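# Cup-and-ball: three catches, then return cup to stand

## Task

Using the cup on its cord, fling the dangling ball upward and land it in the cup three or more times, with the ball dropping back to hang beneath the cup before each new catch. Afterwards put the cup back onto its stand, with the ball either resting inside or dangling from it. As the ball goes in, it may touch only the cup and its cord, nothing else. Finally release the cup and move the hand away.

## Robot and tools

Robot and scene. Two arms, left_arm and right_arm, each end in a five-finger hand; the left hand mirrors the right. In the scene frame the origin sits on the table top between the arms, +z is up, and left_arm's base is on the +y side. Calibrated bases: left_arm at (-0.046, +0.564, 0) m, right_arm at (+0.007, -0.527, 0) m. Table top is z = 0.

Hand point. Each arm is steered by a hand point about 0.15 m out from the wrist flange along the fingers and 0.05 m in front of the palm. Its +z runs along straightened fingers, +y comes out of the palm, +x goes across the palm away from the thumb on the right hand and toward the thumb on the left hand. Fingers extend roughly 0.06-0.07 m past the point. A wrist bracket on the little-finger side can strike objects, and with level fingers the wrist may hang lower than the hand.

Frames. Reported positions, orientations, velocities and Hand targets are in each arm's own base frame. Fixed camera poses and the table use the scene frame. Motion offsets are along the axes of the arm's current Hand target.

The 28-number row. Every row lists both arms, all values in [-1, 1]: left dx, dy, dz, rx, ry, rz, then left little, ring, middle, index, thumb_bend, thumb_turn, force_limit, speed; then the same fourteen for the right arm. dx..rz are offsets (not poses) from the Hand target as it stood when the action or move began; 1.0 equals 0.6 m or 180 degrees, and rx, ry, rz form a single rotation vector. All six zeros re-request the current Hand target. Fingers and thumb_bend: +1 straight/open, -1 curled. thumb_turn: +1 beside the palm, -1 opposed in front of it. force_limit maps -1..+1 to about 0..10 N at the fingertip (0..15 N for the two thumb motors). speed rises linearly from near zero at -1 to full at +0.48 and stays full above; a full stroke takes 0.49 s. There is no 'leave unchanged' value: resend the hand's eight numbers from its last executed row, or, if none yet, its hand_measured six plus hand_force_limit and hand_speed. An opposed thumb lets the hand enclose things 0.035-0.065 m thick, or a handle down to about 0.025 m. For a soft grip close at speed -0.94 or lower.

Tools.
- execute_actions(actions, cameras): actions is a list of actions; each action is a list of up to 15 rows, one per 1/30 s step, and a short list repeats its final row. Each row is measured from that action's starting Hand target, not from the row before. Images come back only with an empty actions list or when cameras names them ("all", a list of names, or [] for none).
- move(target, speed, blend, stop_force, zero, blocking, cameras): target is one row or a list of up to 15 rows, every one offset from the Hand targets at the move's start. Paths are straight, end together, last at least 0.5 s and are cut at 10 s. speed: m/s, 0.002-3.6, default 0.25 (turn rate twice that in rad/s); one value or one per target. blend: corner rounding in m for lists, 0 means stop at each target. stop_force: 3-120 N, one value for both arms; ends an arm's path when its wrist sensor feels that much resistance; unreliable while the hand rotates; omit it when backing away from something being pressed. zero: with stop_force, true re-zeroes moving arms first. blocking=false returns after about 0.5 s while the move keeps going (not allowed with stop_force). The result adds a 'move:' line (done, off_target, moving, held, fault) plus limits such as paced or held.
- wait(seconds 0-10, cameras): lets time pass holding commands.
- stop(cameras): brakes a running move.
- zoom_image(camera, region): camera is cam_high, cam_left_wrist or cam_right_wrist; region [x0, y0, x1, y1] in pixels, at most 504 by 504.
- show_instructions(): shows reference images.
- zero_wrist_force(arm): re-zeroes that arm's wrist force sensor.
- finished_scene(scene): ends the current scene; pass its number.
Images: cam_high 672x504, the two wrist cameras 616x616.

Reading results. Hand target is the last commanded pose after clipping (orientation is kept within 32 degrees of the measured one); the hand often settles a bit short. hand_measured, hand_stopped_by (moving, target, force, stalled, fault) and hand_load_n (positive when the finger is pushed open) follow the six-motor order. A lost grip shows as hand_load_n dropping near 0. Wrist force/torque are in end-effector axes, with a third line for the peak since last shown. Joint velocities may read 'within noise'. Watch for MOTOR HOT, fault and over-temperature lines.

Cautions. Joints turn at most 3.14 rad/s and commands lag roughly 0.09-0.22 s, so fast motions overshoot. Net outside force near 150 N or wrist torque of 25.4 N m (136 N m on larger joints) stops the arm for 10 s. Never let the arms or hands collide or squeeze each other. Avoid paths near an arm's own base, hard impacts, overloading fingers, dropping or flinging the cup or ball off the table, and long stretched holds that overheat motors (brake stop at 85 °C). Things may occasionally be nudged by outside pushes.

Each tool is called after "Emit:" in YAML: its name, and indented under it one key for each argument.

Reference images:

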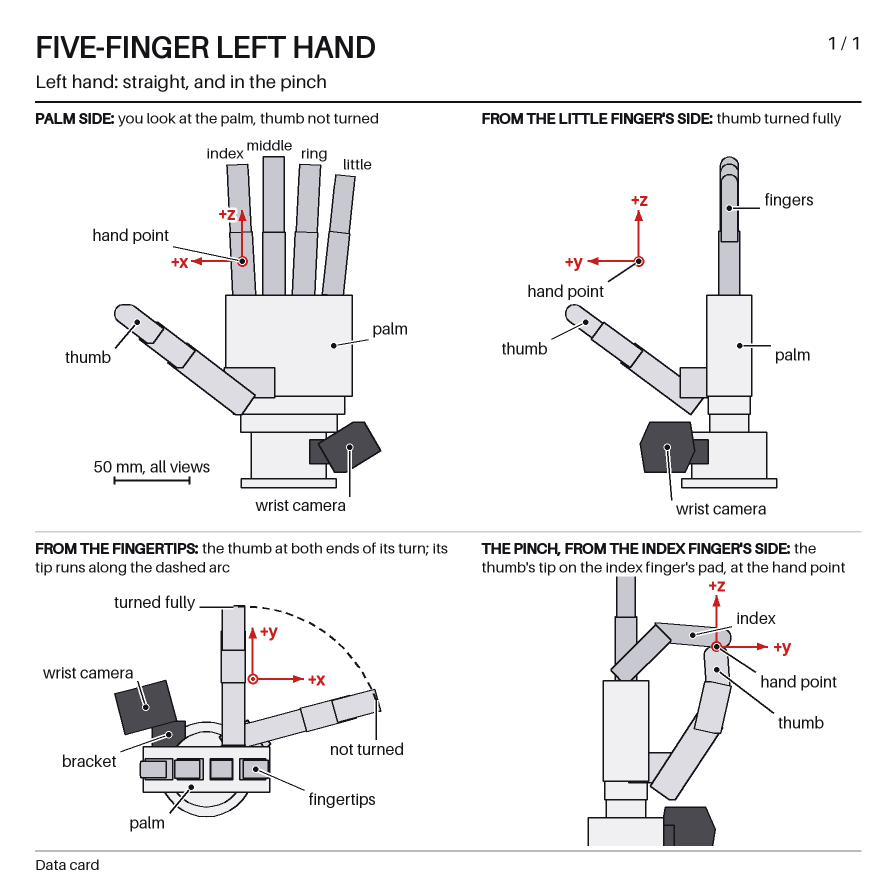

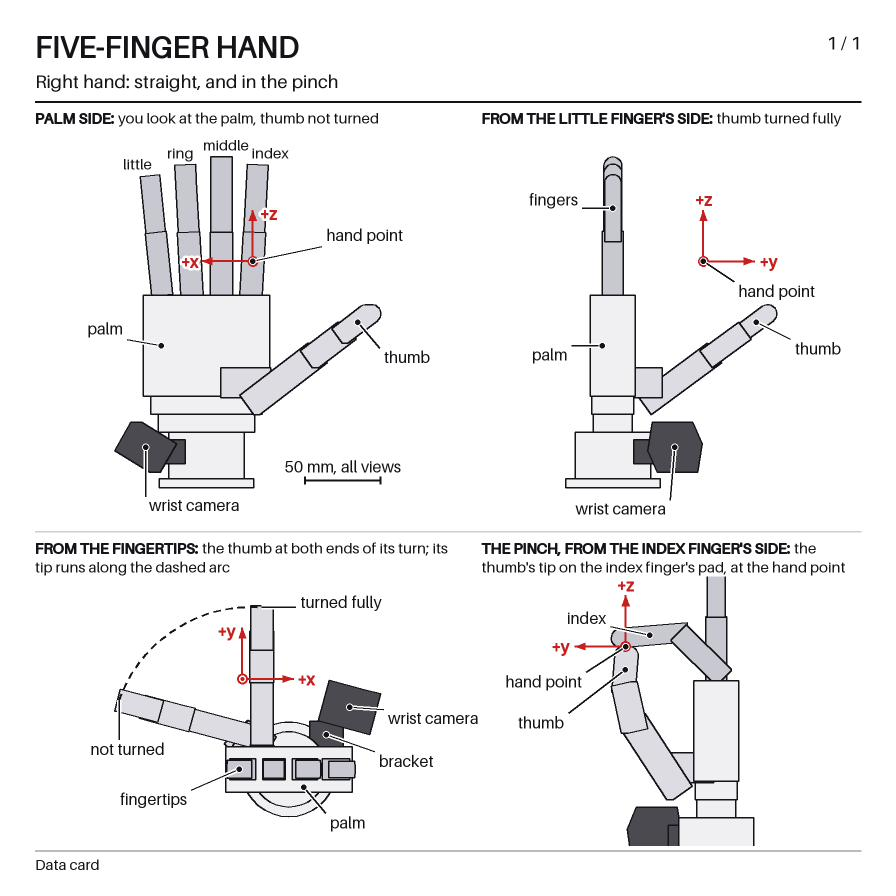

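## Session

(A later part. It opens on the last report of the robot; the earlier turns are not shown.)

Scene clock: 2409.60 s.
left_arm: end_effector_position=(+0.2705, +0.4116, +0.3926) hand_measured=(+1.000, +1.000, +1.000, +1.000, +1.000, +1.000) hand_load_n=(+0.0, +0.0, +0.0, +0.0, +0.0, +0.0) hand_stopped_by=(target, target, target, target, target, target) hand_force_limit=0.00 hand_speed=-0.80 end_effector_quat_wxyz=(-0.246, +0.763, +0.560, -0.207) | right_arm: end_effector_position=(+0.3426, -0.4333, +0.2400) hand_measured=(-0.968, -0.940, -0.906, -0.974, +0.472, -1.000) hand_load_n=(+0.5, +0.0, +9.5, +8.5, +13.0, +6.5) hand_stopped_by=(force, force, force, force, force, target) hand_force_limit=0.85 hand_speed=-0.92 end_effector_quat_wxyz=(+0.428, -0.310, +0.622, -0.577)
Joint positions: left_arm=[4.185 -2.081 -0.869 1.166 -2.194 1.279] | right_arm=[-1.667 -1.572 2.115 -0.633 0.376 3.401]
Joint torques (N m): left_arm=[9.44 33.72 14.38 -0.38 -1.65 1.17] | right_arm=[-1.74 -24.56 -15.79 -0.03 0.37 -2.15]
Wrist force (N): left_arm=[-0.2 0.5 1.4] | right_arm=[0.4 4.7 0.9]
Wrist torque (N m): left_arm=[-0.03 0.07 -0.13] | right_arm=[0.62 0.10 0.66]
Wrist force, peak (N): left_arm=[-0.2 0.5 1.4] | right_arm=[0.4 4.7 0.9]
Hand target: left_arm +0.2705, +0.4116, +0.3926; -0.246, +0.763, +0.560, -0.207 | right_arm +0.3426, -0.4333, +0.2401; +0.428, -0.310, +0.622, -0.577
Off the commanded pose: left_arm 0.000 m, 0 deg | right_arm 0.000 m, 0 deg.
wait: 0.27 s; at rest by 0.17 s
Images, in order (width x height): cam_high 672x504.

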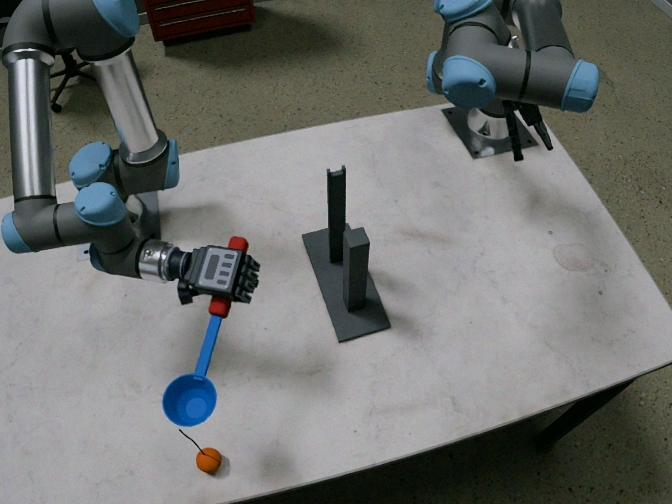

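Emit:
move:
  target:
    - [0,0,0,0,0,0,1,1,1,1,1,1,0,-0.8,-0.0035,0.0006,0.0004,0,0,0,-1,-1,-0.99,-1,-1,-1,0.85,-0.92]
    - [0,0,0,0,0,0,1,1,1,1,1,1,0,-0.8,-0.0070,-0.0191,0.0011,0,0,0,-1,-1,-0.99,-1,-1,-1,0.85,-0.92]
  speed: [0.003,0.002]
  cameras: ["cam_high"]

Emit:
zoom_image:
  camera: "cam_high"
  region: [140, 380, 250, 490]

Emit:
wait:
  seconds: 0.25
  cameras: ["cam_high"]

Emit:
zoom_image:
  camera: "cam_high"
  region: [140, 380, 250, 490]

Emit:
wait:
  seconds: 0.2
  cameras: ["cam_high"]

Emit:
zoom_image:
  camera: "cam_high"
  region: [140, 380, 250, 490]

Scene clock: 2420.90 s.
left_arm: end_effector_position=(+0.2705, +0.4116, +0.3926) hand_measured=(+1.000, +1.000, +1.000, +1.000, +1.000, +1.000) hand_load_n=(+0.0, +0.0, +0.0, +0.0, +0.0, +0.0) hand_stopped_by=(target, target, target, target, target, target) hand_force_limit=0.00 hand_speed=-0.80 end_effector_quat_wxyz=(-0.246, +0.763, +0.560, -0.207) | right_arm: end_effector_position=(+0.3438, -0.4315, +0.2521) hand_measured=(-0.968, -0.940, -0.906, -0.974, +0.472, -1.000) hand_load_n=(+1.0, +0.5, +9.5, +8.5, +13.5, +7.0) hand_stopped_by=(force, force, force, force, force, target) hand_force_limit=0.85 hand_speed=-0.92 end_effector_quat_wxyz=(+0.428, -0.310, +0.622, -0.577)
Joint positions: left_arm=[4.185 -2.081 -0.869 1.166 -2.194 1.279] | right_arm=[-1.664 -1.592 2.099 -0.597 0.378 3.401]
Joint torques (N m): left_arm=[9.19 33.97 14.46 -0.39 -1.73 1.14] | right_arm=[9.02 -29.71 -27.61 -0.33 2.71 -0.5]
Wrist force (N): left_arm=[-0.1 0.3 1.3] | right_arm=[0.8 5.0 0.7]
Wrist torque (N m): left_arm=[-0.05 0.06 -0.12] | right_arm=[0.65 0.05 0.81]
Wrist force, peak (N): left_arm=[-0.4 0.4 1.5] | right_arm=[0.7 5.4 1.2]
Hand target: left_arm +0.2705, +0.4116, +0.3926; -0.246, +0.763, +0.560, -0.207 | right_arm +0.3438, -0.4315, +0.2521; +0.428, -0.310, +0.622, -0.577
Off the commanded pose: left_arm 0.000 m, 0 deg | right_arm 0.000 m, 0 deg.
move: done
Images, in order (width x height): cam_high 672x504.

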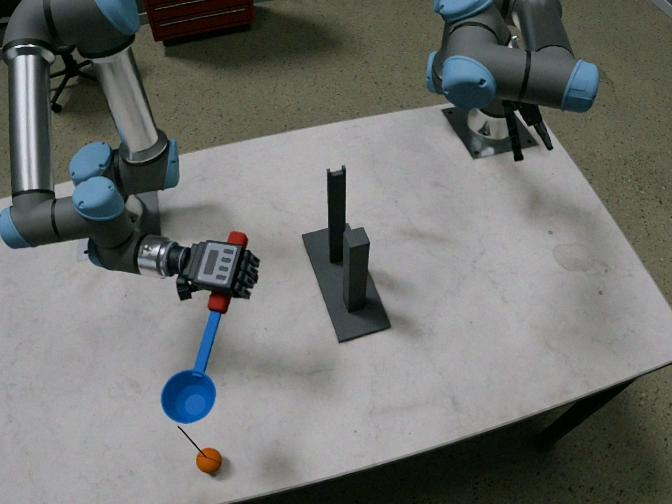

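Scaled by 4.582 from the camera's 672x504 image, which has a finer 960x720 frame.

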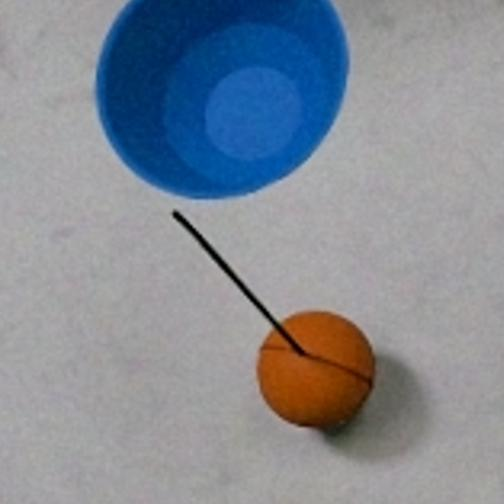

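Scene clock: 2421.17 s.
left_arm: end_effector_position=(+0.2705, +0.4116, +0.3926) hand_measured=(+1.000, +1.000, +1.000, +1.000, +1.000, +1.000) hand_load_n=(+0.0, +0.0, +0.0, +0.0, +0.0, +0.0) hand_stopped_by=(target, target, target, target, target, target) hand_force_limit=0.00 hand_speed=-0.80 end_effector_quat_wxyz=(-0.246, +0.763, +0.560, -0.207) | right_arm: end_effector_position=(+0.3438, -0.4315, +0.2521) hand_measured=(-0.968, -0.940, -0.906, -0.974, +0.472, -1.000) hand_load_n=(+1.0, +0.5, +9.5, +8.5, +13.0, +7.0) hand_stopped_by=(force, force, force, force, force, target) hand_force_limit=0.85 hand_speed=-0.92 end_effector_quat_wxyz=(+0.428, -0.310, +0.622, -0.577)
Joint positions: left_arm=[4.185 -2.081 -0.869 1.166 -2.194 1.279] | right_arm=[-1.664 -1.592 2.099 -0.597 0.378 3.401]
Joint torques (N m): left_arm=[8.97 33.92 14.48 -0.54 -1.71 1.13] | right_arm=[8.78 -27.37 -24.9 -1.44 2.78 -0.98]
Wrist force (N): left_arm=[0.0 0.4 1.3] | right_arm=[0.8 4.9 0.8]
Wrist torque (N m): left_arm=[-0.04 0.05 -0.11] | right_arm=[0.64 0.05 0.81]
Wrist force, peak (N): left_arm=[0.0 0.5 1.5] | right_arm=[0.7 5.1 1.0]
Hand target: left_arm +0.2705, +0.4116, +0.3926; -0.246, +0.763, +0.560, -0.207 | right_arm +0.3438, -0.4315, +0.2521; +0.428, -0.310, +0.622, -0.577
Off the commanded pose: left_arm 0.000 m, 0 deg | right_arm 0.000 m, 0 deg.
wait: 0.27 s; at rest by 0.17 s
Images, in order (width x height): cam_high 672x504.

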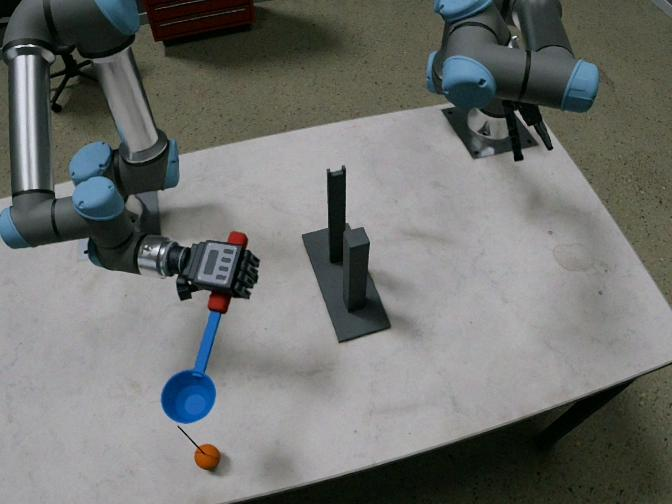

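Scaled by 4.582 from the camera's 672x504 image, which has a finer 960x720 frame.

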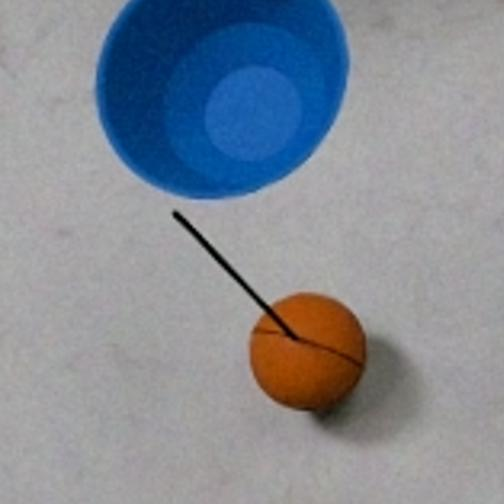

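Scene clock: 2421.37 s.
left_arm: end_effector_position=(+0.2705, +0.4116, +0.3926) hand_measured=(+1.000, +1.000, +1.000, +1.000, +1.000, +1.000) hand_load_n=(+0.0, +0.0, +0.0, +0.0, +0.0, +0.0) hand_stopped_by=(target, target, target, target, target, target) hand_force_limit=0.00 hand_speed=-0.80 end_effector_quat_wxyz=(-0.246, +0.763, +0.560, -0.207) | right_arm: end_effector_position=(+0.3438, -0.4315, +0.2521) hand_measured=(-0.968, -0.940, -0.906, -0.974, +0.472, -1.000) hand_load_n=(+1.0, +0.5, +9.5, +8.5, +13.5, +6.5) hand_stopped_by=(force, force, force, force, force, target) hand_force_limit=0.85 hand_speed=-0.92 end_effector_quat_wxyz=(+0.428, -0.310, +0.622, -0.577)
Joint positions: left_arm=[4.185 -2.081 -0.869 1.166 -2.194 1.279] | right_arm=[-1.664 -1.592 2.099 -0.597 0.378 3.401]
Joint torques (N m): left_arm=[9.61 34.2 13.99 -0.43 -1.68 1.2] | right_arm=[8.98 -26.29 -23.21 -2.21 2.86 -1.22]
Wrist force (N): left_arm=[-0.2 0.1 1.2] | right_arm=[0.3 3.8 0.5]
Wrist torque (N m): left_arm=[-0.06 0.07 -0.11] | right_arm=[0.62 0.10 0.79]
Wrist force, peak (N): left_arm=[0.0 0.5 1.4] | right_arm=[0.4 5.0 0.4]
Hand target: left_arm +0.2705, +0.4116, +0.3926; -0.246, +0.763, +0.560, -0.207 | right_arm +0.3438, -0.4315, +0.2521; +0.428, -0.310, +0.622, -0.577
Off the commanded pose: left_arm 0.000 m, 0 deg | right_arm 0.000 m, 0 deg.
wait: 0.20 s; at rest by 0.17 s
Images, in order (width x height): cam_high 672x504.

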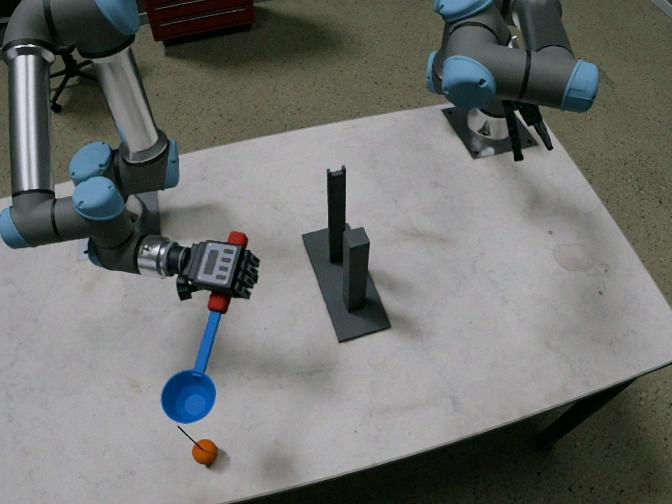

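Scaled by 4.582 from the camera's 672x504 image, which has a finer 960x720 frame.

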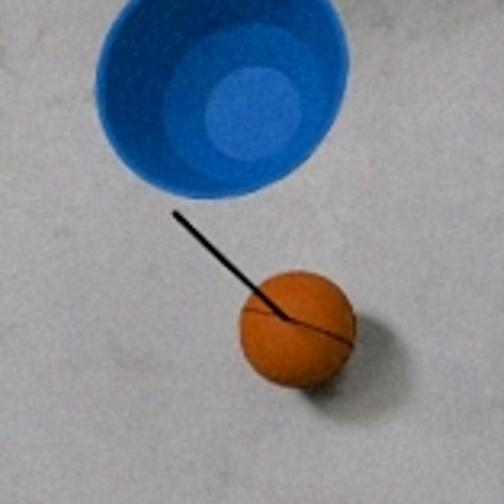

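Emit:
move:
  target: [0,0,0,0,0,0,1,1,1,1,1,1,0,-0.8,0.0044,0.0246,-0.0009,0,0,0,-1,-1,-0.99,-1,-1,-1,0.85,-0.92]
  speed: 0.04

Emit:
wait:
  seconds: 1.5
  cameras: ["cam_high"]

Emit:
zoom_image:
  camera: "cam_high"
  region: [140, 380, 250, 490]

Emit:
wait:
  seconds: 0.3
  cameras: ["cam_high"]

Emit:
zoom_image:
  camera: "cam_high"
  region: [140, 380, 250, 490]

Scene clock: 2427.57 s.
left_arm: end_effector_position=(+0.2705, +0.4116, +0.3926) hand_measured=(+1.000, +1.000, +1.000, +1.000, +1.000, +1.000) hand_load_n=(-0.5, +0.0, +0.0, +0.0, -0.5, +0.0) hand_stopped_by=(target, target, target, target, target, target) hand_force_limit=0.00 hand_speed=-0.80 end_effector_quat_wxyz=(-0.246, +0.763, +0.560, -0.207) | right_arm: end_effector_position=(+0.3438, -0.4315, +0.2369) hand_measured=(-0.968, -0.940, -0.906, -0.974, +0.472, -1.000) hand_load_n=(+1.0, +0.5, +9.5, +8.5, +13.0, +6.0) hand_stopped_by=(force, force, force, force, force, target) hand_force_limit=0.85 hand_speed=-0.92 end_effector_quat_wxyz=(+0.428, -0.310, +0.622, -0.577) end_effector_velocity=(-0.001, +0.000, +0.001) end_effector_angular_velocity=(+0.003, +0.000, -0.001)
Joint positions: left_arm=[4.185 -2.081 -0.869 1.166 -2.194 1.279] | right_arm=[-1.664 -1.571 2.123 -0.642 0.378 3.401]
Joint velocities: left_arm=[within noise] | right_arm=[-0.001 -0.002 -0.002 0.006 -0.001 0.001]
Joint torques (N m): left_arm=[9.27 34.02 13.95 -0.51 -1.79 1.16] | right_arm=[-7.39 -32.48 -28.42 0.48 -1.95 1.63]
Wrist force (N): left_arm=[-0.1 0.1 1.2] | right_arm=[0.3 3.5 0.8]
Wrist torque (N m): left_arm=[-0.07 0.06 -0.11] | right_arm=[0.59 0.07 0.63]
Wrist force, peak (N): left_arm=[0.0 0.4 1.4] | right_arm=[0.5 5.4 0.9]
Hand target: left_arm +0.2705, +0.4116, +0.3926; -0.246, +0.763, +0.560, -0.207 | right_arm +0.3438, -0.4315, +0.2371; +0.428, -0.310, +0.622, -0.577
Off the commanded pose: left_arm 0.000 m, 0 deg | right_arm 0.000 m, 0 deg.
move: done

Scene clock: 2429.07 s.
left_arm: end_effector_position=(+0.2705, +0.4116, +0.3926) hand_measured=(+1.000, +1.000, +1.000, +1.000, +1.000, +1.000) hand_load_n=(+0.0, +0.0, +0.5, +0.0, +0.0, +0.0) hand_stopped_by=(target, target, target, target, target, target) hand_force_limit=0.00 hand_speed=-0.80 end_effector_quat_wxyz=(-0.246, +0.763, +0.560, -0.207) | right_arm: end_effector_position=(+0.3438, -0.4315, +0.2371) hand_measured=(-0.968, -0.940, -0.906, -0.974, +0.472, -1.000) hand_load_n=(+1.0, +0.5, +9.5, +8.5, +13.0, +6.5) hand_stopped_by=(force, force, force, force, force, target) hand_force_limit=0.85 hand_speed=-0.92 end_effector_quat_wxyz=(+0.428, -0.310, +0.622, -0.577)
Joint positions: left_arm=[4.185 -2.081 -0.869 1.166 -2.194 1.279] | right_arm=[-1.664 -1.571 2.123 -0.642 0.378 3.401]
Joint torques (N m): left_arm=[8.87 34.29 14.87 -0.52 -1.77 1.15] | right_arm=[-7.67 -30.98 -27.98 0.16 -2.12 1.61]
Wrist force (N): left_arm=[-0.2 0.4 1.3] | right_arm=[0.3 4.6 0.8]
Wrist torque (N m): left_arm=[-0.04 0.07 -0.12] | right_arm=[0.62 0.10 0.62]
Wrist force, peak (N): left_arm=[0.0 0.4 1.4] | right_arm=[0.9 4.7 0.8]
Hand target: left_arm +0.2705, +0.4116, +0.3926; -0.246, +0.763, +0.560, -0.207 | right_arm +0.3438, -0.4315, +0.2371; +0.428, -0.310, +0.622, -0.577
Off the commanded pose: left_arm 0.000 m, 0 deg | right_arm 0.000 m, 0 deg.
wait: 1.50 s; at rest by 0.17 s
Images, in order (width x height): cam_high 672x504.

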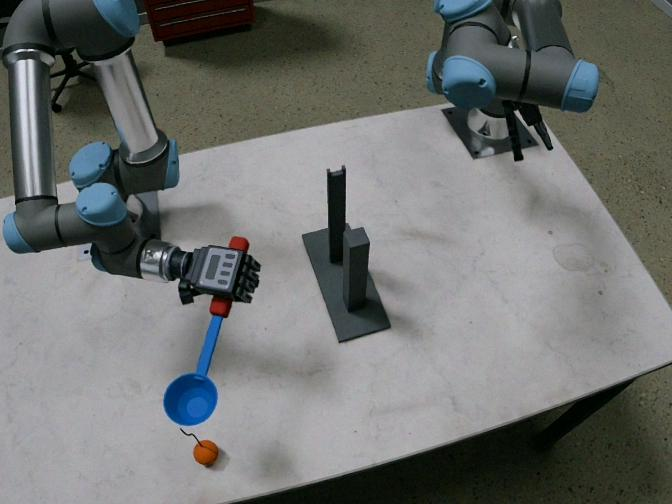

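Scaled by 4.582 from the camera's 672x504 image, which has a finer 960x720 frame.

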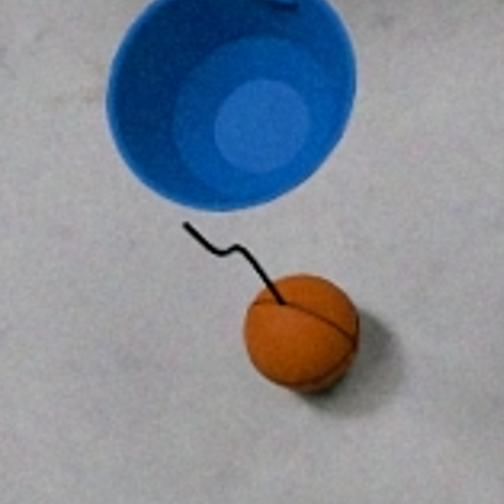

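Scene clock: 2429.37 s.
left_arm: end_effector_position=(+0.2705, +0.4116, +0.3926) hand_measured=(+1.000, +1.000, +1.000, +1.000, +1.000, +1.000) hand_load_n=(+0.0, +0.0, +0.0, +0.0, +0.0, +0.0) hand_stopped_by=(target, target, target, target, target, target) hand_force_limit=0.00 hand_speed=-0.80 end_effector_quat_wxyz=(-0.246, +0.763, +0.560, -0.207) | right_arm: end_effector_position=(+0.3438, -0.4315, +0.2371) hand_measured=(-0.968, -0.940, -0.906, -0.974, +0.472, -1.000) hand_load_n=(+1.0, +0.5, +9.5, +8.5, +13.0, +6.5) hand_stopped_by=(force, force, force, force, force, target) hand_force_limit=0.85 hand_speed=-0.92 end_effector_quat_wxyz=(+0.428, -0.310, +0.622, -0.577)
Joint positions: left_arm=[4.185 -2.081 -0.869 1.166 -2.194 1.279] | right_arm=[-1.664 -1.571 2.123 -0.642 0.378 3.401]
Joint torques (N m): left_arm=[9.46 34.13 14.64 -0.45 -1.75 1.1] | right_arm=[-8 -31.74 -27.91 0.14 -2.18 1.67]
Wrist force (N): left_arm=[-0.1 0.3 1.1] | right_arm=[0.3 3.6 0.8]
Wrist torque (N m): left_arm=[-0.02 0.05 -0.12] | right_arm=[0.59 0.08 0.62]
Wrist force, peak (N): left_arm=[-0.1 0.5 1.4] | right_arm=[0.6 4.6 1.0]
Hand target: left_arm +0.2705, +0.4116, +0.3926; -0.246, +0.763, +0.560, -0.207 | right_arm +0.3438, -0.4315, +0.2371; +0.428, -0.310, +0.622, -0.577
Off the commanded pose: left_arm 0.000 m, 0 deg | right_arm 0.000 m, 0 deg.
wait: 0.30 s; at rest by 0.17 s
Images, in order (width x height): cam_high 672x504.

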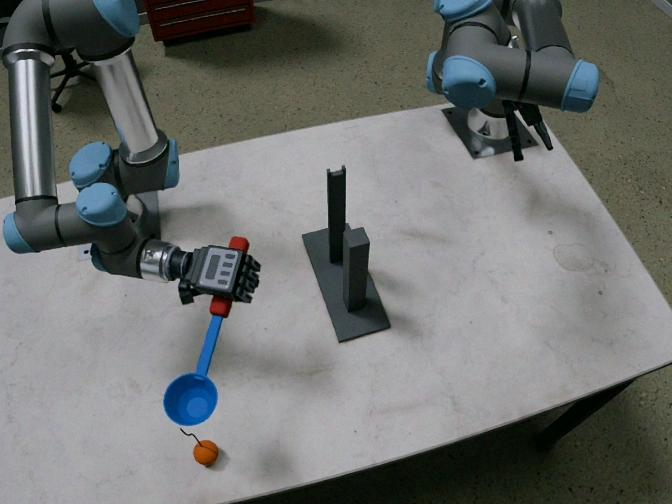

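Scaled by 4.582 from the camera's 672x504 image, which has a finer 960x720 frame.

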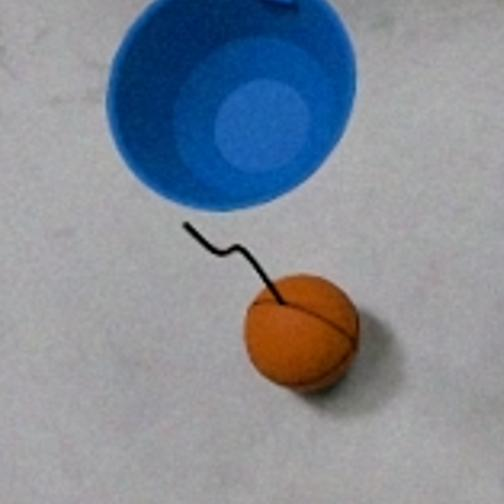

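Emit:
move:
  target: [0,0,0,0,0,0,1,1,1,1,1,1,0,-0.8,-0.0135,0.0020,-0.0135,0,0,0,-1,-1,-0.99,-1,-1,-1,0.85,-0.92]
  speed: 0.005
  cameras: ["cam_high"]

Emit:
zoom_image:
  camera: "cam_high"
  region: [140, 380, 250, 490]

Scene clock: 2439.70 s.
left_arm: end_effector_position=(+0.2705, +0.4116, +0.3926) hand_measured=(+1.000, +1.000, +1.000, +1.000, +1.000, +1.000) hand_load_n=(+0.0, -0.5, +0.0, +0.0, +0.0, -0.5) hand_stopped_by=(target, target, target, target, target, target) hand_force_limit=0.00 hand_speed=-0.80 end_effector_quat_wxyz=(-0.246, +0.763, +0.560, -0.207) | right_arm: end_effector_position=(+0.3402, -0.4205, +0.2370) hand_measured=(-0.968, -0.940, -0.906, -0.974, +0.472, -1.000) hand_load_n=(+0.5, +0.5, +9.5, +8.5, +13.5, +6.5) hand_stopped_by=(force, force, force, force, force, target) hand_force_limit=0.85 hand_speed=-0.92 end_effector_quat_wxyz=(+0.428, -0.310, +0.622, -0.577)
Joint positions: left_arm=[4.185 -2.081 -0.869 1.166 -2.194 1.279] | right_arm=[-1.678 -1.601 2.153 -0.644 0.365 3.404]
Joint torques (N m): left_arm=[9.24 33.91 13.96 -0.48 -1.82 1.08] | right_arm=[-3.9 -22.09 -19.76 -2.79 -1.65 1.59]
Wrist force (N): left_arm=[-0.2 0.4 1.3] | right_arm=[0.4 4.0 0.7]
Wrist torque (N m): left_arm=[-0.02 0.07 -0.12] | right_arm=[0.59 0.08 0.58]
Wrist force, peak (N): left_arm=[0.0 0.4 1.6] | right_arm=[0.5 4.9 1.0]
Hand target: left_arm +0.2705, +0.4116, +0.3926; -0.246, +0.763, +0.560, -0.207 | right_arm +0.3403, -0.4205, +0.2370; +0.428, -0.310, +0.622, -0.577
Off the commanded pose: left_arm 0.000 m, 0 deg | right_arm 0.000 m, 0 deg.
move: done
Images, in order (width x height): cam_high 672x504.

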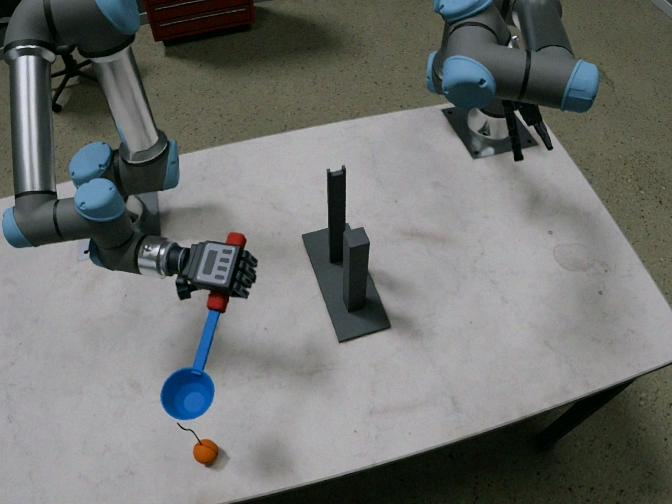

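Scaled by 4.582 from the camera's 672x504 image, which has a finer 960x720 frame.

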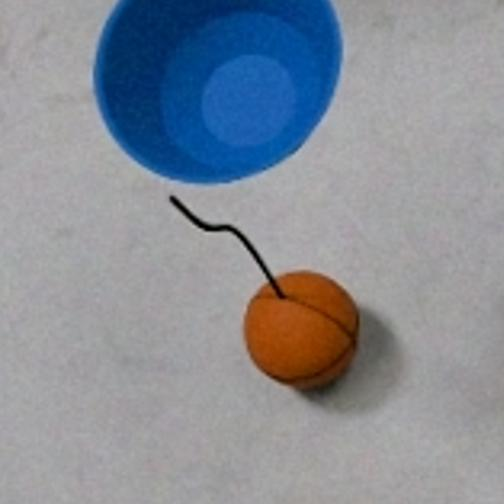

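Emit:
move:
  target: [0,0,0,0,0,0,1,1,1,1,1,1,0,-0.8,-0.0015,-0.0082,0.0003,0,0,0,-1,-1,-0.99,-1,-1,-1,0.85,-0.92]
  speed: 0.004
  cameras: ["cam_high"]

Emit:
zoom_image:
  camera: "cam_high"
  region: [140, 380, 250, 490]

Emit:
wait:
  seconds: 0.25
  cameras: ["cam_high"]

Emit:
zoom_image:
  camera: "cam_high"
  region: [140, 380, 250, 490]

Scene clock: 2444.20 s.
left_arm: end_effector_position=(+0.2705, +0.4116, +0.3926) hand_measured=(+1.000, +1.000, +1.000, +1.000, +1.000, +1.000) hand_load_n=(-0.5, +0.0, +0.0, +0.0, +0.0, +0.0) hand_stopped_by=(target, target, target, target, target, target) hand_force_limit=0.00 hand_speed=-0.80 end_effector_quat_wxyz=(-0.246, +0.763, +0.560, -0.207) | right_arm: end_effector_position=(+0.3403, -0.4205, +0.2421) hand_measured=(-0.968, -0.940, -0.906, -0.974, +0.472, -1.000) hand_load_n=(+1.0, +0.5, +9.5, +8.5, +13.5, +6.0) hand_stopped_by=(force, force, force, force, force, target) hand_force_limit=0.85 hand_speed=-0.92 end_effector_quat_wxyz=(+0.428, -0.310, +0.622, -0.577)
Joint positions: left_arm=[4.185 -2.081 -0.869 1.166 -2.194 1.279] | right_arm=[-1.678 -1.609 2.145 -0.629 0.365 3.404]
Joint torques (N m): left_arm=[9.05 33.73 14.25 -0.38 -1.82 1.21] | right_arm=[8.61 -25.76 -25.44 -0.63 2.66 0.6]
Wrist force (N): left_arm=[-0.2 0.2 1.2] | right_arm=[0.8 4.1 1.1]
Wrist torque (N m): left_arm=[-0.06 0.07 -0.12] | right_arm=[0.57 0.03 0.59]
Wrist force, peak (N): left_arm=[-0.1 0.4 1.6] | right_arm=[0.7 4.9 0.9]
Hand target: left_arm +0.2705, +0.4116, +0.3926; -0.246, +0.763, +0.560, -0.207 | right_arm +0.3403, -0.4205, +0.2420; +0.428, -0.310, +0.622, -0.577
Off the commanded pose: left_arm 0.000 m, 0 deg | right_arm 0.000 m, 0 deg.
move: done
Images, in order (width x height): cam_high 672x504.

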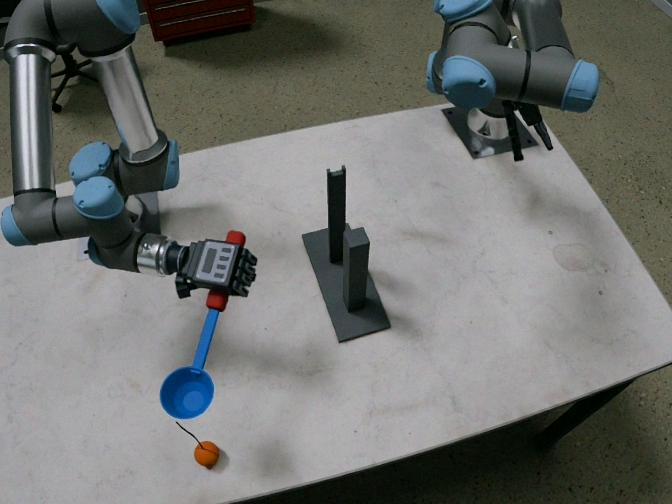

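Scaled by 4.582 from the camera's 672x504 image, which has a finer 960x720 frame.

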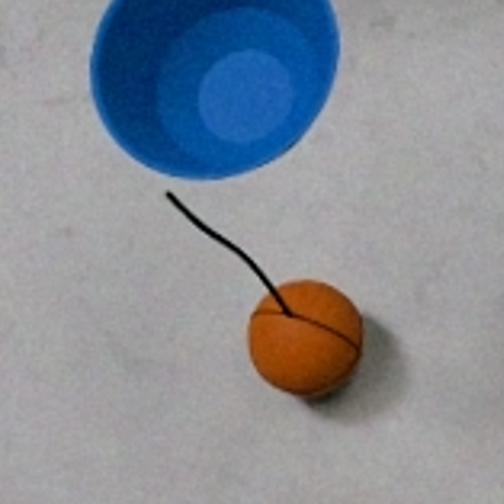

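Scene clock: 2444.47 s.
left_arm: end_effector_position=(+0.2705, +0.4116, +0.3926) hand_measured=(+1.000, +1.000, +1.000, +1.000, +1.000, +1.000) hand_load_n=(+0.0, +0.0, +0.0, -0.5, +0.0, +0.0) hand_stopped_by=(target, target, target, target, target, target) hand_force_limit=0.00 hand_speed=-0.80 end_effector_quat_wxyz=(-0.246, +0.763, +0.560, -0.207) | right_arm: end_effector_position=(+0.3403, -0.4205, +0.2421) hand_measured=(-0.968, -0.940, -0.906, -0.974, +0.472, -1.000) hand_load_n=(+0.5, +0.5, +9.5, +8.5, +13.5, +6.5) hand_stopped_by=(force, force, force, force, force, target) hand_force_limit=0.85 hand_speed=-0.92 end_effector_quat_wxyz=(+0.428, -0.310, +0.622, -0.577)
Joint positions: left_arm=[4.185 -2.081 -0.869 1.166 -2.194 1.279] | right_arm=[-1.678 -1.609 2.145 -0.629 0.365 3.404]
Joint torques (N m): left_arm=[9.26 34.05 14.44 -0.53 -1.7 1.09] | right_arm=[8.75 -21.62 -21.23 -2.37 2.63 0.02]
Wrist force (N): left_arm=[-0.2 0.4 1.2] | right_arm=[0.3 3.6 0.9]
Wrist torque (N m): left_arm=[-0.03 0.07 -0.12] | right_arm=[0.57 0.07 0.57]
Wrist force, peak (N): left_arm=[-0.3 0.3 1.4] | right_arm=[0.6 4.7 1.0]
Hand target: left_arm +0.2705, +0.4116, +0.3926; -0.246, +0.763, +0.560, -0.207 | right_arm +0.3403, -0.4205, +0.2420; +0.428, -0.310, +0.622, -0.577
Off the commanded pose: left_arm 0.000 m, 0 deg | right_arm 0.000 m, 0 deg.
wait: 0.27 s; at rest by 0.17 s
Images, in order (width x height): cam_high 672x504.

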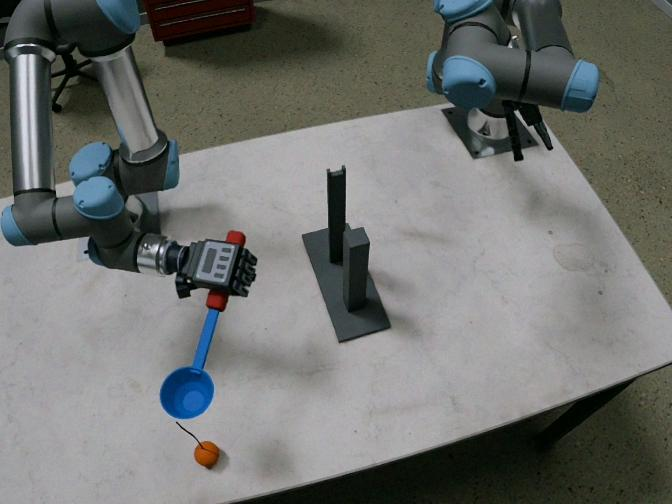

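Scaled by 4.582 from the camera's 672x504 image, which has a finer 960x720 frame.

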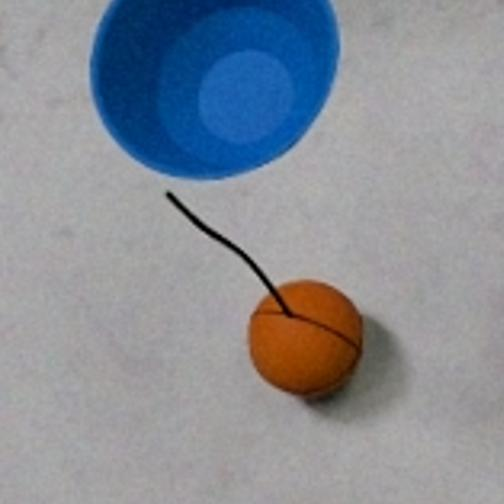

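Emit:
move:
  target:
    - [0,0,0,0,0,0,1,1,1,1,1,1,0,-0.8,0.0047,-0.0007,0.0058,0,0,0,-1,-1,-0.99,-1,-1,-1,0.85,-0.92]
  speed: 0.004
  cameras: ["cam_high"]

Emit:
zoom_image:
  camera: "cam_high"
  region: [140, 380, 250, 490]

Emit:
move:
  target:
    - [0,0,0,0,0,0,1,1,1,1,1,1,0,-0.8,-0.0003,-0.0016,0,0,0,0,-1,-1,-0.99,-1,-1,-1,0.85,-0.92]
  speed: 0.002
  cameras: ["cam_high"]

Emit:
zoom_image:
  camera: "cam_high"
  region: [140, 380, 250, 490]

Scene clock: 2452.60 s.
left_arm: end_effector_position=(+0.2705, +0.4116, +0.3926) hand_measured=(+1.000, +1.000, +1.000, +1.000, +1.000, +1.000) hand_load_n=(+0.0, +0.0, +0.0, +0.0, +0.0, +0.0) hand_stopped_by=(target, target, target, target, target, target) hand_force_limit=0.00 hand_speed=-0.80 end_effector_quat_wxyz=(-0.246, +0.763, +0.560, -0.207) | right_arm: end_effector_position=(+0.3421, -0.4246, +0.2421) hand_measured=(-0.968, -0.940, -0.906, -0.974, +0.472, -1.000) hand_load_n=(+1.0, +0.5, +9.5, +8.5, +13.0, +6.5) hand_stopped_by=(force, force, force, force, force, target) hand_force_limit=0.85 hand_speed=-0.92 end_effector_quat_wxyz=(+0.428, -0.310, +0.622, -0.577)
Joint positions: left_arm=[4.185 -2.081 -0.869 1.166 -2.194 1.279] | right_arm=[-1.671 -1.597 2.133 -0.628 0.372 3.402]
Joint torques (N m): left_arm=[9.01 33.82 13.8 -0.4 -1.74 1.13] | right_arm=[5.52 -12.85 -24.02 0.2 2.37 -2.33]
Wrist force (N): left_arm=[-0.2 0.4 1.2] | right_arm=[0.5 4.6 0.6]
Wrist torque (N m): left_arm=[-0.03 0.06 -0.12] | right_arm=[0.62 0.08 0.66]
Wrist force, peak (N): left_arm=[-0.2 0.5 1.5] | right_arm=[0.8 5.1 1.0]
Hand target: left_arm +0.2705, +0.4116, +0.3926; -0.246, +0.763, +0.560, -0.207 | right_arm +0.3421, -0.4246, +0.2421; +0.428, -0.310, +0.622, -0.577
Off the commanded pose: left_arm 0.000 m, 0 deg | right_arm 0.000 m, 0 deg.
move: done
Images, in order (width x height): cam_high 672x504.

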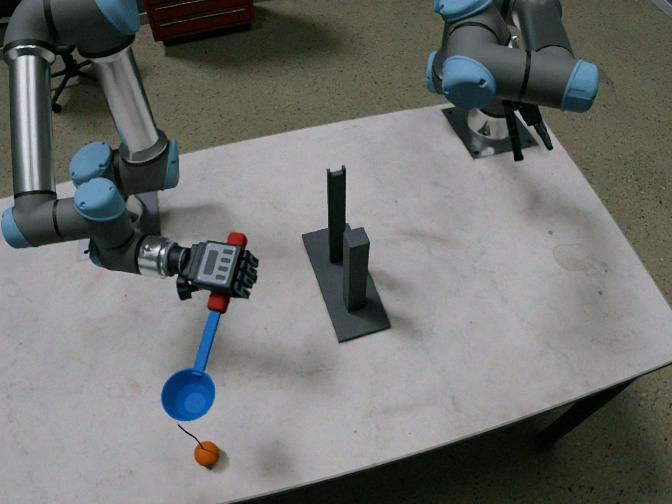

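Scaled by 4.582 from the camera's 672x504 image, which has a finer 960x720 frame.

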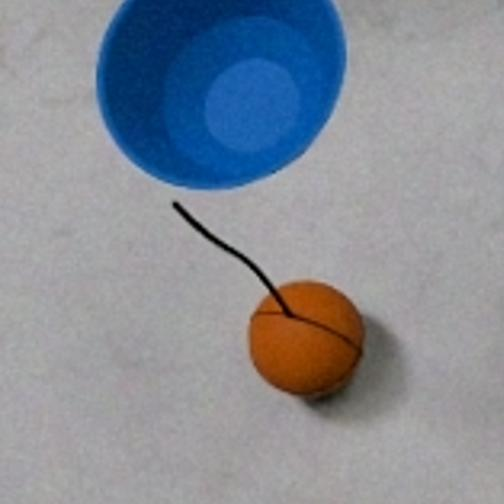

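Scene clock: 2453.30 s.
left_arm: end_effector_position=(+0.2705, +0.4116, +0.3926) hand_measured=(+1.000, +1.000, +1.000, +1.000, +1.000, +1.000) hand_load_n=(+0.0, +0.0, +0.0, +0.0, +0.0, +0.0) hand_stopped_by=(target, target, target, target, target, target) hand_force_limit=0.00 hand_speed=-0.80 end_effector_quat_wxyz=(-0.246, +0.763, +0.560, -0.207) | right_arm: end_effector_position=(+0.3421, -0.4246, +0.2431) hand_measured=(-0.968, -0.940, -0.906, -0.974, +0.472, -1.000) hand_load_n=(+0.5, +0.5, +9.5, +8.5, +13.5, +6.5) hand_stopped_by=(force, force, force, force, force, target) hand_force_limit=0.85 hand_speed=-0.92 end_effector_quat_wxyz=(+0.428, -0.310, +0.622, -0.577)
Joint positions: left_arm=[4.185 -2.081 -0.869 1.166 -2.194 1.279] | right_arm=[-1.671 -1.598 2.132 -0.625 0.371 3.402]
Joint torques (N m): left_arm=[9.23 33.52 13.84 -0.5 -1.72 1.23] | right_arm=[-8.28 -28.76 -27.56 -0.23 -1.95 -0.57]
Wrist force (N): left_arm=[0.1 0.3 1.2] | right_arm=[0.1 3.9 0.9]
Wrist torque (N m): left_arm=[-0.04 0.02 -0.10] | right_arm=[0.59 0.11 0.65]
Wrist force, peak (N): left_arm=[-0.1 0.3 1.4] | right_arm=[0.7 4.7 0.6]
Hand target: left_arm +0.2705, +0.4116, +0.3926; -0.246, +0.763, +0.560, -0.207 | right_arm +0.3421, -0.4246, +0.2431; +0.428, -0.310, +0.622, -0.577
Off the commanded pose: left_arm 0.000 m, 0 deg | right_arm 0.000 m, 0 deg.
move: done
Images, in order (width x height): cam_high 672x504.

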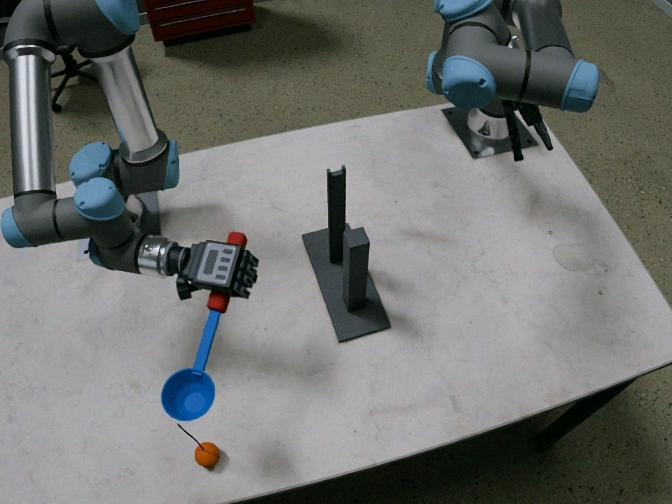

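Scaled by 4.582 from the camera's 672x504 image, which has a finer 960x720 frame.

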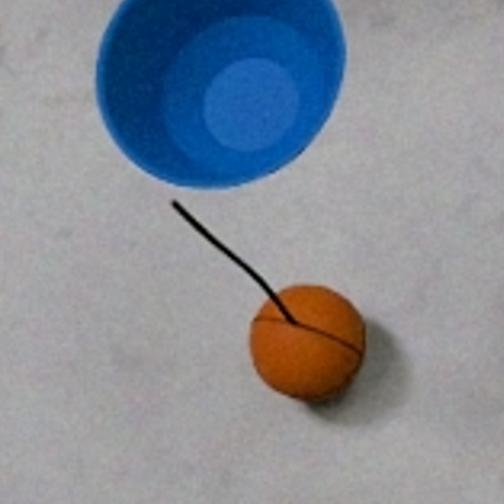

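Emit:
move:
  target:
    - [0,0,0,0,0,0,1,1,1,1,1,1,0,-0.8,-0.0003,-0.0016,0,0,0,0,-1,-1,-0.99,-1,-1,-1,0.85,-0.92]
  speed: 0.002
  cameras: ["cam_high"]

Emit:
zoom_image:
  camera: "cam_high"
  region: [140, 380, 250, 490]

Emit:
move:
  target:
    - [0,0,0,0,0,0,1,1,1,1,1,1,0,-0.8,-0.0003,-0.0016,0,0,0,0,-1,-1,-0.99,-1,-1,-1,0.85,-0.92]
  speed: 0.002
  cameras: ["cam_high"]

Emit:
zoom_image:
  camera: "cam_high"
  region: [140, 380, 250, 490]

Scene clock: 2459.33 s.
left_arm: end_effector_position=(+0.2705, +0.4116, +0.3926) hand_measured=(+1.000, +1.000, +1.000, +1.000, +1.000, +1.000) hand_load_n=(-0.5, +0.0, +0.0, +0.0, +0.0, +0.0) hand_stopped_by=(target, target, target, target, target, target) hand_force_limit=0.00 hand_speed=-0.80 end_effector_quat_wxyz=(-0.246, +0.763, +0.560, -0.207) | right_arm: end_effector_position=(+0.3420, -0.4246, +0.2441) hand_measured=(-0.968, -0.940, -0.906, -0.974, +0.472, -1.000) hand_load_n=(+1.0, +0.5, +9.5, +8.5, +13.0, +6.5) hand_stopped_by=(force, force, force, force, force, target) hand_force_limit=0.85 hand_speed=-0.92 end_effector_quat_wxyz=(+0.428, -0.310, +0.622, -0.577)
Joint positions: left_arm=[4.185 -2.081 -0.869 1.166 -2.194 1.279] | right_arm=[-1.671 -1.6 2.13 -0.622 0.371 3.402]
Joint torques (N m): left_arm=[9.28 33.67 14.48 -0.43 -1.82 1.13] | right_arm=[-7.96 -28.9 -27.55 -0.34 -2.21 1.15]
Wrist force (N): left_arm=[-0.2 0.2 1.3] | right_arm=[0.6 4.3 1.0]
Wrist torque (N m): left_arm=[-0.05 0.07 -0.12] | right_arm=[0.62 0.05 0.78]
Wrist force, peak (N): left_arm=[-0.4 0.5 1.5] | right_arm=[0.8 5.1 0.7]
Hand target: left_arm +0.2705, +0.4116, +0.3926; -0.246, +0.763, +0.560, -0.207 | right_arm +0.3420, -0.4246, +0.2440; +0.428, -0.310, +0.622, -0.577
Off the commanded pose: left_arm 0.000 m, 0 deg | right_arm 0.000 m, 0 deg.
move: done
Images, in order (width x height): cam_high 672x504.

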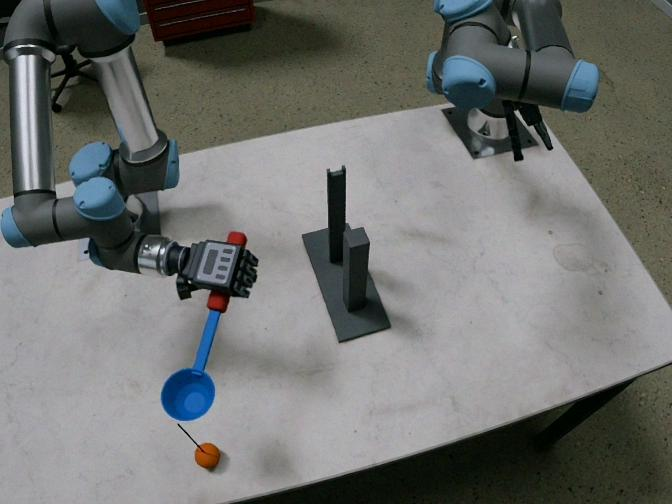

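Scaled by 4.582 from the camera's 672x504 image, which has a finer 960x720 frame.

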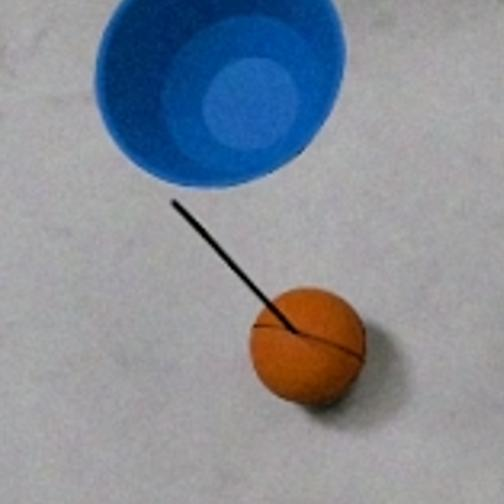

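Scene clock: 2460.03 s.
left_arm: end_effector_position=(+0.2705, +0.4116, +0.3926) hand_measured=(+1.000, +1.000, +1.000, +1.000, +1.000, +1.000) hand_load_n=(+0.0, +0.0, +0.0, +0.0, +0.0, +0.0) hand_stopped_by=(target, target, target, target, target, target) hand_force_limit=0.00 hand_speed=-0.80 end_effector_quat_wxyz=(-0.246, +0.763, +0.560, -0.207) | right_arm: end_effector_position=(+0.3420, -0.4245, +0.2450) hand_measured=(-0.968, -0.940, -0.906, -0.974, +0.472, -1.000) hand_load_n=(+1.0, +0.5, +9.5, +8.5, +13.5, +7.0) hand_stopped_by=(force, force, force, force, force, target) hand_force_limit=0.85 hand_speed=-0.92 end_effector_quat_wxyz=(+0.428, -0.310, +0.622, -0.577)
Joint positions: left_arm=[4.185 -2.081 -0.869 1.166 -2.194 1.279] | right_arm=[-1.671 -1.601 2.129 -0.619 0.371 3.402]
Joint torques (N m): left_arm=[9.37 33.44 14.16 -0.4 -1.79 1.2] | right_arm=[-7.89 -28.78 -27.31 -0.35 -2.12 1.26]
Wrist force (N): left_arm=[-0.2 0.3 1.2] | right_arm=[0.5 4.0 0.8]
Wrist torque (N m): left_arm=[-0.04 0.07 -0.12] | right_arm=[0.63 0.04 0.80]
Wrist force, peak (N): left_arm=[-0.2 0.3 1.4] | right_arm=[0.8 5.3 1.1]
Hand target: left_arm +0.2705, +0.4116, +0.3926; -0.246, +0.763, +0.560, -0.207 | right_arm +0.3420, -0.4245, +0.2450; +0.428, -0.310, +0.622, -0.577
Off the commanded pose: left_arm 0.000 m, 0 deg | right_arm 0.000 m, 0 deg.
move: done
Images, in order (width x height): cam_high 672x504.

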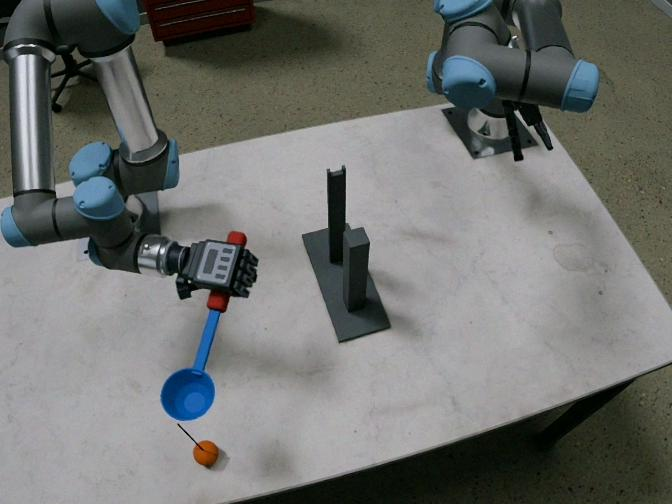

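Scaled by 4.582 from the camera's 672x504 image, which has a finer 960x720 frame.

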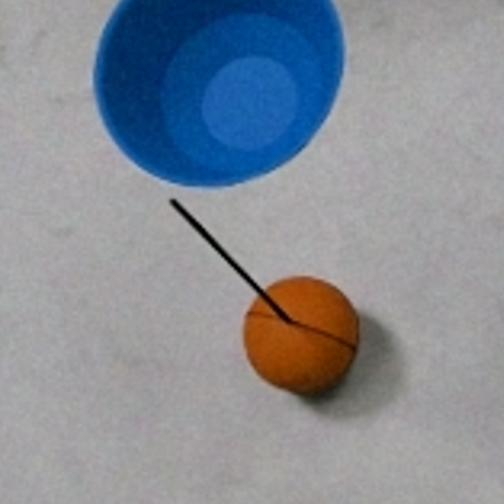

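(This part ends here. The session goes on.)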